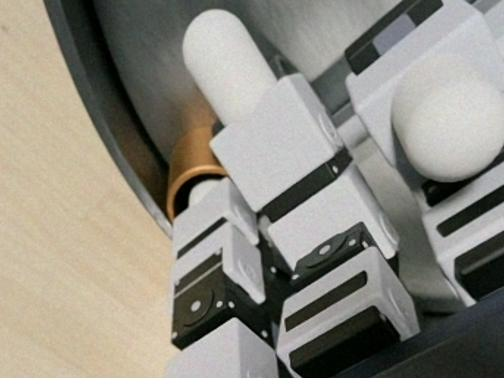

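{"op": "move", "data": {"target": [[-0.0163,0.0617,0,0,0,0,0.754,0,0.576,0.696,0.714,0.678,0.226,0.168,0.98,-0.1,-0.6,0.696,0.98,0,-0.956,-0.536,0.6,-0.2,0,0,0,0,0,0,0.754,0,0.576,0.696,0.714,0.678,0.226,0.168,0.754,0,0.576,0.696,0.754,0,0.576,0.696,0.4,-0.6],[-0.0547,0.12,0,0,0,0,0.754,0,0.576,0.696,0.714,0.678,0.226,0.168,0.98,-0.1,-0.6,0.696,0.98,0,-0.956,-0.536,0.6,-0.2,0,0,0,0,0,0,0.754,0,0.576,0.696,0.714,0.678,0.226,0.168,0.754,0,0.576,0.696,0.754,0,0.576,0.696,0.4,-0.6],[-0.2163,0.1,0,0,0,0,0.754,0,0.576,0.696,0.714,0.678,0.226,0.168,0.98,-0.1,-0.6,0.696,0.98,0,-0.956,-0.536,0.6,-0.2,0,0,0,0,0,0,0.754,0,0.576,0.696,0.714,0.678,0.226,0.168,0.754,0,0.576,0.696,0.754,0,0.576,0.696,0.4,-0.6],[-0.3455,0.0483,0,0,0,0,0.754,0,0.576,0.696,0.714,0.678,0.226,0.168,0.98,-0.1,-0.6,0.696,0.98,0,-0.956,-0.536,0.6,-0.2,0,0,0,0,0,0,0.754,0,0.576,0.696,0.714,0.678,0.226,0.168,0.754,0,0.576,0.696,0.754,0,0.576,0.696,0.4,-0.6]], "speed": 0.07, "blend": [0.008,0.01,0.01,0]}}

{"op": "execute_actions", "data": {"actions": [[[0,0,-0.0115,0,0,0,0.754,0,0.576,0.696,0.714,0.678,0.226,0.168,0.754,-0.15,0.576,0.696,0.98,0,-0.956,-0.536,0.6,-0.1,0,0,0,0,0,0,0.754,0,0.576,0.696,0.714,0.678,0.226,0.168,0.754,0,0.576,0.696,0.754,0,0.576,0.696,0.4,-0.6],[0,0,-0.023,0,0,0,0.754,0,0.576,0.696,0.714,0.678,0.226,0.168,0.754,-0.15,0.576,0.696,0.98,0,-0.956,-0.536,0.6,-0.1,0,0,0,0,0,0,0.754,0,0.576,0.696,0.714,0.678,0.226,0.168,0.754,0,0.576,0.696,0.754,0,0.576,0.696,0.4,-0.6],[0,0,-0.0345,0,0,0,0.754,0,0.576,0.696,0.714,0.678,0.226,0.168,0.754,-0.15,0.576,0.696,0.98,0,-0.956,-0.536,0.6,-0.1,0,0,0,0,0,0,0.754,0,0.576,0.696,0.714,0.678,0.226,0.168,0.754,0,0.576,0.696,0.754,0,0.576,0.696,0.4,-0.6],[0,0,-0.046,0,0,0,0.754,0,0.576,0.696,0.714,0.678,0.226,0.168,0.754,-0.15,0.576,0.696,0.98,0,-0.956,-0.536,0.6,-0.1,0,0,0,0,0,0,0.754,0,0.576,0.696,0.714,0.678,0.226,0.168,0.754,0,0.576,0.696,0.754,0,0.576,0.696,0.4,-0.6],[0,0,-0.0567,0,0,0,0.754,0,0.576,0.696,0.714,0.678,0.226,0.168,0.754,-0.15,0.576,0.696,0.98,0,-0.956,-0.536,0.6,-0.1,0,0,0,0,0,0,0.754,0,0.576,0.696,0.714,0.678,0.226,0.168,0.754,0,0.576,0.696,0.754,0,0.576,0.696,0.4,-0.6]],[[0.013,0,0,0,0,0,0.754,0.125,0.576,0.696,0.714,0.678,0.226,0.168,0.754,-0.125,0.576,0.696,0.98,0,-0.956,-0.536,0.6,-0.2,0,0,0,0,0,0,0.754,0,0.576,0.696,0.714,0.678,0.226,0.168,0.754,0,0.576,0.696,0.754,0,0.576,0.696,0.4,-0.6],[0.026,0,0,0,0,0,0.754,0.125,0.576,0.696,0.714,0.678,0.226,0.168,0.754,-0.125,0.576,0.696,0.98,0,-0.956,-0.536,0.6,-0.2,0,0,0,0,0,0,0.754,0,0.576,0.696,0.714,0.678,0.226,0.168,0.754,0,0.576,0.696,0.754,0,0.576,0.696,0.4,-0.6],[0.039,0,0,0,0,0,0.754,0.125,0.576,0.696,0.714,0.678,0.226,0.168,0.754,-0.125,0.576,0.696,0.98,0,-0.956,-0.536,0.6,-0.2,0,0,0,0,0,0,0.754,0,0.576,0.696,0.714,0.678,0.226,0.168,0.754,0,0.576,0.696,0.754,0,0.576,0.696,0.4,-0.6],[0.052,0.001,0,0,0,0,0.754,0.125,0.576,0.696,0.714,0.678,0.226,0.168,0.754,-0.125,0.576,0.696,0.98,0,-0.956,-0.536,0.6,-0.2,0,0,0,0,0,0,0.754,0,0.576,0.696,0.714,0.678,0.226,0.168,0.754,0,0.576,0.696,0.754,0,0.576,0.696,0.4,-0.6],[0.0655,0.001,0,0,0,0,0.754,0.125,0.576,0.696,0.714,0.678,0.226,0.168,0.754,-0.125,0.576,0.696,0.98,0,-0.956,-0.536,0.6,-0.2,0,0,0,0,0,0,0.754,0,0.576,0.696,0.714,0.678,0.226,0.168,0.754,0,0.576,0.696,0.754,0,0.576,0.696,0.4,-0.6]],[[0.001,0,0.008,0,0,0,0.754,0.125,0.576,0.696,0.714,0.678,0.226,0.168,0.754,-0.125,0.576,0.696,0.98,0,-0.956,-0.536,0.6,-0.2,0,0,0,0,0,0,0.754,0,0.576,0.696,0.714,0.678,0.226,0.168,0.754,0,0.576,0.696,0.754,0,0.576,0.696,0.4,-0.6],[0.002,0,0.016,0,0,0,0.754,0.125,0.576,0.696,0.714,0.678,0.226,0.168,0.754,-0.125,0.576,0.696,0.98,0,-0.956,-0.536,0.6,-0.2,0,0,0,0,0,0,0.754,0,0.576,0.696,0.714,0.678,0.226,0.168,0.754,0,0.576,0.696,0.754,0,0.576,0.696,0.4,-0.6],[0.003,0,0.024,0,0,0,0.754,0.125,0.576,0.696,0.714,0.678,0.226,0.168,0.754,-0.125,0.576,0.696,0.98,0,-0.956,-0.536,0.6,-0.2,0,0,0,0,0,0,0.754,0,0.576,0.696,0.714,0.678,0.226,0.168,0.754,0,0.576,0.696,0.754,0,0.576,0.696,0.4,-0.6],[0.004,0,0.032,0,0,0,0.754,0.125,0.576,0.696,0.714,0.678,0.226,0.168,0.754,-0.125,0.576,0.696,0.98,0,-0.956,-0.536,0.6,-0.2,0,0,0,0,0,0,0.754,0,0.576,0.696,0.714,0.678,0.226,0.168,0.754,0,0.576,0.696,0.754,0,0.576,0.696,0.4,-0.6],[0.005,0,0.04,0,0,0,0.754,0.125,0.576,0.696,0.714,0.678,0.226,0.168,0.754,-0.125,0.576,0.696,0.98,0,-0.956,-0.536,0.6,-0.2,0,0,0,0,0,0,0.754,0,0.576,0.696,0.714,0.678,0.226,0.168,0.754,0,0.576,0.696,0.754,0,0.576,0.696,0.4,-0.6]],[[0,0,0,0,0,0,0.754,-0.15,0.576,0.696,0.714,0.678,0.226,0.168,0.754,0.15,0.576,0.696,0.98,0,-0.956,-0.536,0.6,-0.2,0,0,0,0,0,0,0.754,0,0.576,0.696,0.714,0.678,0.226,0.168,0.754,0,0.576,0.696,0.754,0,0.576,0.696,0.4,-0.6]]], "cameras": ["cam_left_wrist","cam_high"]}}

{"op": "zoom_image", "data": {"camera": "cam_left_wrist", "region": [160, 40, 460, 265]}}

{"op": "zoom_image", "data": {"camera": "cam_high", "region": [210, 110, 340, 210]}}

Scene clock: 252.87 s.
left_arm: end_effector_position=(+0.4404, -0.4103, +0.1829) hand_goal=(+0.754, +0.000, +0.576, +0.696, +0.714, +0.678, +0.226, +0.168, +0.980, -0.100, -0.600, +0.696, +0.980, +0.000, -0.956, -0.536) hand_measured=(+0.754, +0.004, +0.578, +0.698, +0.714, +0.678, +0.222, +0.168, +0.978, -0.096, -0.594, +0.696, +0.978, +0.000, -0.950, -0.534) hand_current_ma=(+0, +3, +1, +1, +0, +0, -4, +0, -3, +3, +8, +0, -2, +0, +8, +2) hand_state=(goal, goal, goal, goal, goal, goal, goal, goal, goal, goal, goal, goal, goal, goal, goal, goal) hand_current_limit=0.60 hand_speed=-0.20 end_effector_quat_wxyz=(+0.000, +0.001, +1.000, -0.001) | right_arm: end_effector_position=(+0.7158, -0.0287, +0.3592) hand_goal=(+0.754, +0.000, +0.576, +0.696, +0.714, +0.678, +0.226, +0.168, +0.754, +0.000, +0.576, +0.696, +0.754, +0.000, +0.576, +0.696) hand_measured=(+0.748, +0.002, +0.576, +0.696, +0.708, +0.678, +0.226, +0.168, +0.748, +0.002, +0.576, +0.696, +0.748, +0.002, +0.576, +0.696) hand_current_ma=(-17, +2, +0, +0, -14, -1, +0, -1, -16, +2, +0, +0, -17, +2, +0, +0) hand_state=(goal, goal, goal, goal, goal, goal, goal, goal, goal, goal, goal, goal, goal, goal, goal, goal) hand_current_limit=0.40 hand_speed=-0.60 end_effector_quat_wxyz=(-0.155, +0.600, -0.390, +0.681)
Joint positions: left_arm=[2.521 -2.045 -1.428 -1.238 1.57 -2.19] | right_arm=[-0.084 -1.152 1.713 -3.678 -1.838 2.377]
Joint torques (N m): left_arm=[11.46 27.64 33.27 -0.1 -1.75 1.92] | right_arm=[4.88 -29.05 -12.94 -1.57 2.87 -1.28]
Wrist force (N): left_arm=[0.5 1.0 0.8] | right_arm=[-0.2 0.0 -0.4]
Wrist torque (N m): left_arm=[0.06 0.18 0.00] | right_arm=[0.06 0.01 0.06]
Wrist force, peak (N): left_arm=[0.8 1.4 0.7] | right_arm=[-0.5 0.2 -0.7]
Hand target: left_arm +0.4405, -0.4103, +0.1829; +0.000, +0.001, +1.000, -0.001 | right_arm +0.7158, -0.0287, +0.3592; -0.155, +0.600, -0.390, +0.681
Off the commanded pose: left_arm 0.000 m, 0 deg | right_arm 0.000 m, 0 deg.
move: done

Scene clock: 255.07 s.
left_arm: end_effector_position=(+0.3982, -0.4096, +0.1929) hand_goal=(+0.754, -0.150, +0.576, +0.696, +0.714, +0.678, +0.226, +0.168, +0.754, +0.150, +0.576, +0.696, +0.980, +0.000, -0.956, -0.536) hand_measured=(+0.754, +0.064, +0.578, +0.698, +0.714, +0.678, +0.222, +0.168, +0.752, -0.058, +0.574, +0.696, +0.978, +0.000, -0.950, -0.534) hand_current_ma=(+0, +440, +1, +1, +0, +0, -4, +0, -2, -440, -3, +0, -2, +0, +8, +2) hand_state=(goal, blocked, goal, goal, goal, goal, goal, goal, goal, blocked, goal, goal, goal, goal, goal, goal) hand_current_limit=0.60 hand_speed=-0.20 end_effector_quat_wxyz=(+0.000, +0.001, +1.000, -0.001) | right_arm: end_effector_position=(+0.7158, -0.0287, +0.3592) hand_goal=(+0.754, +0.000, +0.576, +0.696, +0.714, +0.678, +0.226, +0.168, +0.754, +0.000, +0.576, +0.696, +0.754, +0.000, +0.576, +0.696) hand_measured=(+0.748, +0.002, +0.576, +0.696, +0.708, +0.678, +0.226, +0.168, +0.748, +0.002, +0.576, +0.696, +0.748, +0.002, +0.576, +0.696) hand_current_ma=(-17, +2, +0, +0, -14, -1, +0, -1, -16, +2, +0, +0, -17, +2, +0, +0) hand_state=(goal, goal, goal, goal, goal, goal, goal, goal, goal, goal, goal, goal, goal, goal, goal, goal) hand_current_limit=0.40 hand_speed=-0.60 end_effector_quat_wxyz=(-0.155, +0.600, -0.390, +0.681)
Joint positions: left_arm=[2.483 -1.972 -1.51 -1.23 1.57 -2.228] | right_arm=[-0.084 -1.152 1.713 -3.678 -1.838 2.377]
Joint torques (N m): left_arm=[-12.71 25.16 11.24 4.58 1.78 -1.78] | right_arm=[5.21 -28.7 -13.61 -1.56 2.87 -1.4]
Wrist force (N): left_arm=[0.6 0.7 -0.4] | right_arm=[-0.2 0.1 -0.5]
Wrist torque (N m): left_arm=[0.10 0.15 0.23] | right_arm=[0.08 0.01 0.06]
Wrist force, peak (N): left_arm=[0.5 1.0 2.8] | right_arm=[-0.3 0.3 -0.6]
Hand target: left_arm +0.3982, -0.4096, +0.1929; +0.000, +0.001, +1.000, -0.001 | right_arm +0.7158, -0.0287, +0.3592; -0.155, +0.600, -0.390, +0.681
Off the commanded pose: left_arm 0.000 m, 0 deg | right_arm 0.000 m, 0 deg.
camera_calibration:
cam_left_wrist: T_world_to_cam=[[0.761219, -0.648311, 0.0154666, -0.602402], [-0.439078, -0.497702, 0.748, -0.222142], [-0.477238, -0.576182, -0.663519, 0.206815], [0, 0, 0, 1]] pos_world=[0.459722, -0.381941, 0.312705]
Images, in order (width x height): cam_high 672x504, cam_left_wrist 672x504.

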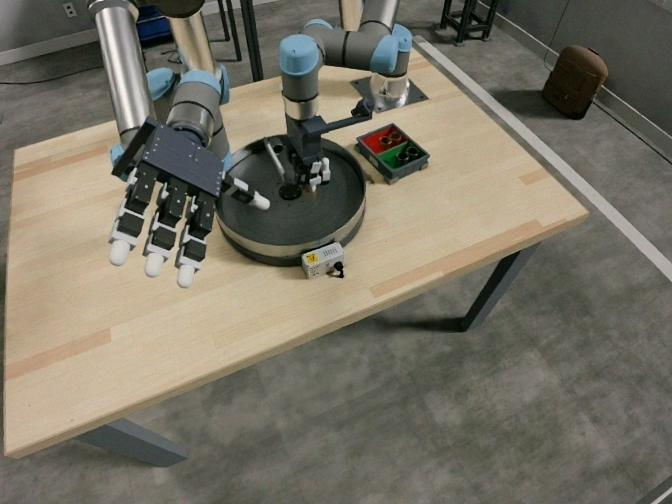

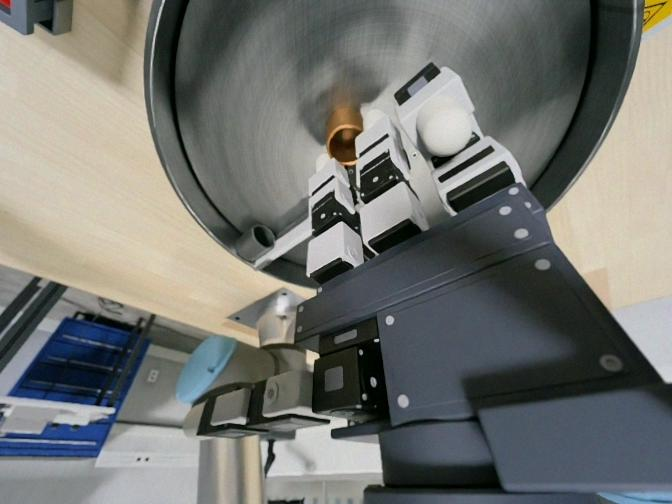

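Scaled by 1.680 from the camera's 672x504 image, which has a finer 960x720 frame.

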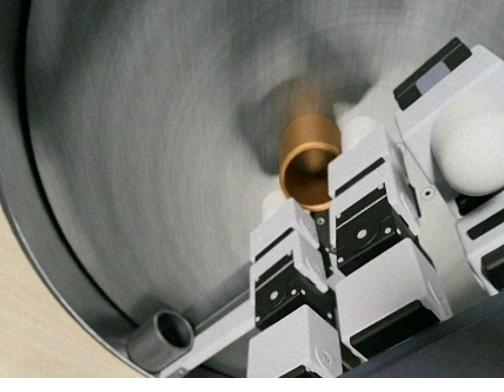

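Scaled by 3.877 from the camera's 672x504 image, which has a finer 960x720 frame.

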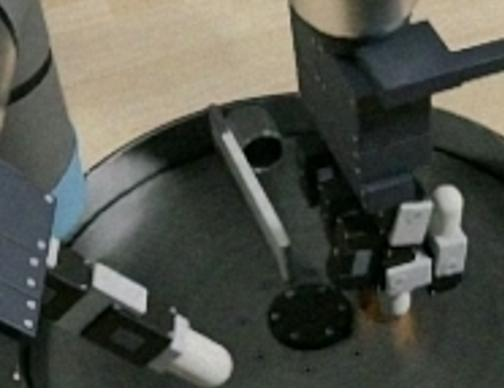

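{"op": "move", "data": {"target": [[0,0,-0.14,0,0,0,0.754,-0.15,0.576,0.696,0.714,0.678,0.226,0.168,0.754,0.15,0.576,0.696,0.98,0,-0.956,-0.536,0.6,-0.2,0,0,0,0,0,0,0.754,0,0.576,0.696,0.714,0.678,0.226,0.168,0.754,0,0.576,0.696,0.754,0,0.576,0.696,0.4,-0.6],[0.1382,0.433,-0.14,0,0,0.0556,0.754,-0.15,0.576,0.696,0.714,0.678,0.226,0.168,0.754,0.15,0.576,0.696,0.98,0,-0.956,-0.536,0.6,-0.2,0,0,0,0,0,0,0.754,0,0.576,0.696,0.714,0.678,0.226,0.168,0.754,0,0.576,0.696,0.754,0,0.576,0.696,0.4,-0.6],[0.1382,0.433,-0.01,0,0,0.0556,0.754,-0.15,0.576,0.696,0.714,0.678,0.226,0.168,0.754,0.15,0.576,0.696,0.98,0,-0.956,-0.536,0.6,-0.2,0,0,0,0,0,0,0.754,0,0.576,0.696,0.714,0.678,0.226,0.168,0.754,0,0.576,0.696,0.754,0,0.576,0.696,0.4,-0.6]], "speed": [0.12,0.3,0.12], "blend": [0.03,0.03,0], "cameras": ["cam_left_wrist"]}}

{"op": "zoom_image", "data": {"camera": "cam_left_wrist", "region": [240, 40, 440, 190]}}

Scene clock: 260.73 s.
left_arm: end_effector_position=(+0.3157, -0.1497, +0.1987) hand_goal=(+0.754, -0.150, +0.576, +0.696, +0.714, +0.678, +0.226, +0.168, +0.754, +0.150, +0.576, +0.696, +0.980, +0.000, -0.956, -0.536) hand_measured=(+0.754, +0.064, +0.578, +0.698, +0.714, +0.678, +0.222, +0.168, +0.752, -0.058, +0.574, +0.696, +0.978, +0.000, -0.950, -0.534) hand_current_ma=(+0, +440, +1, +1, +0, +0, -4, +0, -2, -440, -2, +0, -2, +0, +8, +2) hand_state=(goal, blocked, goal, goal, goal, goal, goal, goal, goal, blocked, goal, goal, goal, goal, goal, goal) hand_current_limit=0.60 hand_speed=-0.20 end_effector_quat_wxyz=(+0.000, +0.088, +0.996, -0.001) | right_arm: end_effector_position=(+0.7158, -0.0287, +0.3592) hand_goal=(+0.754, +0.000, +0.576, +0.696, +0.714, +0.678, +0.226, +0.168, +0.754, +0.000, +0.576, +0.696, +0.754, +0.000, +0.576, +0.696) hand_measured=(+0.748, +0.002, +0.576, +0.696, +0.708, +0.678, +0.226, +0.168, +0.748, +0.002, +0.576, +0.696, +0.748, +0.002, +0.576, +0.696) hand_current_ma=(-17, +2, +0, +0, -14, -1, +0, -1, -16, +2, +0, +0, -17, +2, +0, +0) hand_state=(goal, goal, goal, goal, goal, goal, goal, goal, goal, goal, goal, goal, goal, goal, goal, goal) hand_current_limit=0.40 hand_speed=-0.60 end_effector_quat_wxyz=(-0.155, +0.600, -0.390, +0.681)
Joint positions: left_arm=[2.848 -1.372 -2.164 -1.176 1.57 -1.689] | right_arm=[-0.084 -1.152 1.713 -3.678 -1.838 2.377]
Joint torques (N m): left_arm=[-11.02 -0.16 11.93 4.88 2.67 -1.53] | right_arm=[5.28 -28.81 -13.31 -1.45 2.98 -1.31]
Wrist force (N): left_arm=[0.7 0.8 1.4] | right_arm=[-0.3 0.0 -0.4]
Wrist torque (N m): left_arm=[0.02 0.05 -0.04] | right_arm=[0.07 0.03 0.05]
Wrist force, peak (N): left_arm=[1.3 2.4 1.4] | right_arm=[-0.3 0.3 -0.7]
Hand target: left_arm +0.3156, -0.1497, +0.1987; +0.000, +0.088, +0.996, -0.001 | right_arm +0.7158, -0.0287, +0.3592; -0.155, +0.600, -0.390, +0.681
Off the commanded pose: left_arm 0.000 m, 0 deg | right_arm 0.000 m, 0 deg.
move: done
camera_calibration:
cam_left_wrist: T_world_to_cam=[[0.637045, -0.770668, 0.015643, -0.350297], [-0.518944, -0.413783, 0.747985, -0.0955498], [-0.569975, -0.484618, -0.663532, 0.364044], [0, 0, 0, 1]] pos_world=[0.381066, -0.133077, 0.318504]
Images, in order (width x height): cam_left_wrist 672x504.

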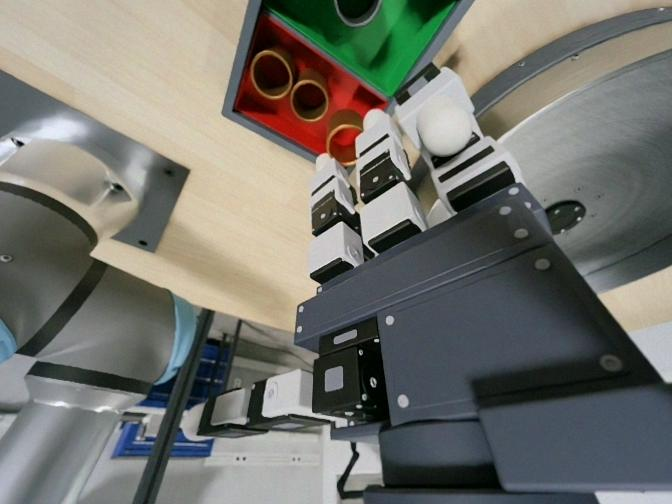

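Scaled by 2.520 from the camera's 672x504 image, which has a finer 960x720 frame.

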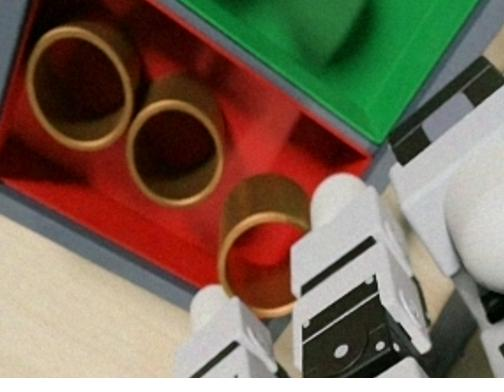

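{"op": "move", "data": {"target": [0.001,0,0.0853,0,0,0,0.754,-0.15,0.576,0.696,0.714,0.678,0.226,0.168,0.754,0.15,0.576,0.696,0.98,0,-0.956,-0.536,0.6,-0.2,0,0,0,0,0,0,0.754,0,0.576,0.696,0.714,0.678,0.226,0.168,0.754,0,0.576,0.696,0.754,0,0.576,0.696,0.4,-0.6], "speed": 0.05, "stop_force": 5, "cameras": ["cam_left_wrist"]}}

{"op": "zoom_image", "data": {"camera": "cam_left_wrist", "region": [240, 20, 440, 170]}}

Scene clock: 265.10 s.
left_arm: end_effector_position=(+0.3150, -0.1497, +0.1475) hand_goal=(+0.754, -0.150, +0.576, +0.696, +0.714, +0.678, +0.226, +0.168, +0.754, +0.150, +0.576, +0.696, +0.980, +0.000, -0.956, -0.536) hand_measured=(+0.746, +0.064, +0.574, +0.696, +0.714, +0.678, +0.222, +0.168, +0.764, -0.056, +0.582, +0.698, +0.978, +0.000, -0.950, -0.534) hand_current_ma=(-12, +440, -2, +0, +0, +0, -4, +0, +14, -440, +6, +1, -2, +0, +8, +2) hand_state=(goal, blocked, goal, goal, goal, goal, goal, goal, goal, blocked, goal, goal, goal, goal, goal, goal) hand_current_limit=0.60 hand_speed=-0.20 end_effector_quat_wxyz=(+0.000, +0.088, +0.996, -0.001) | right_arm: end_effector_position=(+0.7158, -0.0287, +0.3592) hand_goal=(+0.754, +0.000, +0.576, +0.696, +0.714, +0.678, +0.226, +0.168, +0.754, +0.000, +0.576, +0.696, +0.754, +0.000, +0.576, +0.696) hand_measured=(+0.748, +0.002, +0.576, +0.696, +0.708, +0.678, +0.226, +0.168, +0.748, +0.002, +0.576, +0.696, +0.748, +0.002, +0.576, +0.696) hand_current_ma=(-17, +2, +0, +0, -14, -1, +0, -1, -16, +2, +0, +0, -17, +2, +0, +0) hand_state=(goal, goal, goal, goal, goal, goal, goal, goal, goal, goal, goal, goal, goal, goal, goal, goal) hand_current_limit=0.40 hand_speed=-0.60 end_effector_quat_wxyz=(-0.155, +0.600, -0.390, +0.681)
Joint positions: left_arm=[2.847 -1.44 -2.257 -1.016 1.57 -1.689] | right_arm=[-0.084 -1.152 1.713 -3.678 -1.838 2.377]
Joint torques (N m): left_arm=[-11.68 0.52 11.25 5.23 2.19 -1.81] | right_arm=[4.14 -29.08 -13.67 -1.46 3.07 -1.37]
Wrist force (N): left_arm=[2.7 0.6 0.9] | right_arm=[-0.4 0.2 -0.6]
Wrist torque (N m): left_arm=[0.10 0.18 0.26] | right_arm=[0.10 0.04 0.05]
Wrist force, peak (N): left_arm=[4.5 0.4 -1.1] | right_arm=[-0.4 0.0 -0.7]
Hand target: left_arm +0.3150, -0.1497, +0.1475; +0.000, +0.088, +0.996, -0.001 | right_arm +0.7158, -0.0287, +0.3592; -0.155, +0.600, -0.390, +0.681
Off the commanded pose: left_arm 0.000 m, 0 deg | right_arm 0.000 m, 0 deg.
move: done
camera_calibration:
cam_left_wrist: T_world_to_cam=[[0.636973, -0.770725, 0.0157491, -0.349059], [-0.519033, -0.413675, 0.747983, -0.0575668], [-0.569975, -0.484619, -0.663531, 0.329672], [0, 0, 0, 1]] pos_world=[0.380366, -0.133077, 0.267304]
Images, in order (width x height): cam_left_wrist 672x504.

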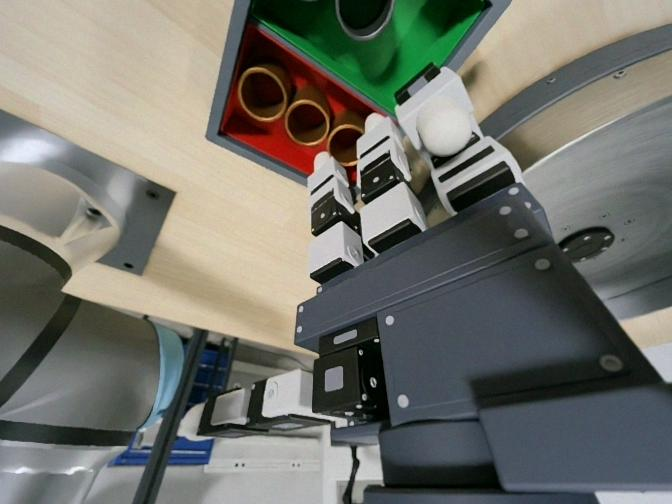

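Scaled by 2.520 from the camera's 672x504 image, which has a finer 960x720 frame.

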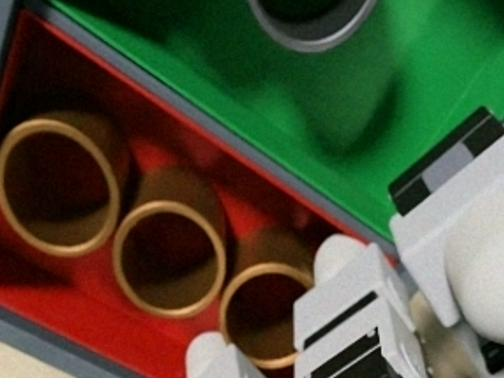

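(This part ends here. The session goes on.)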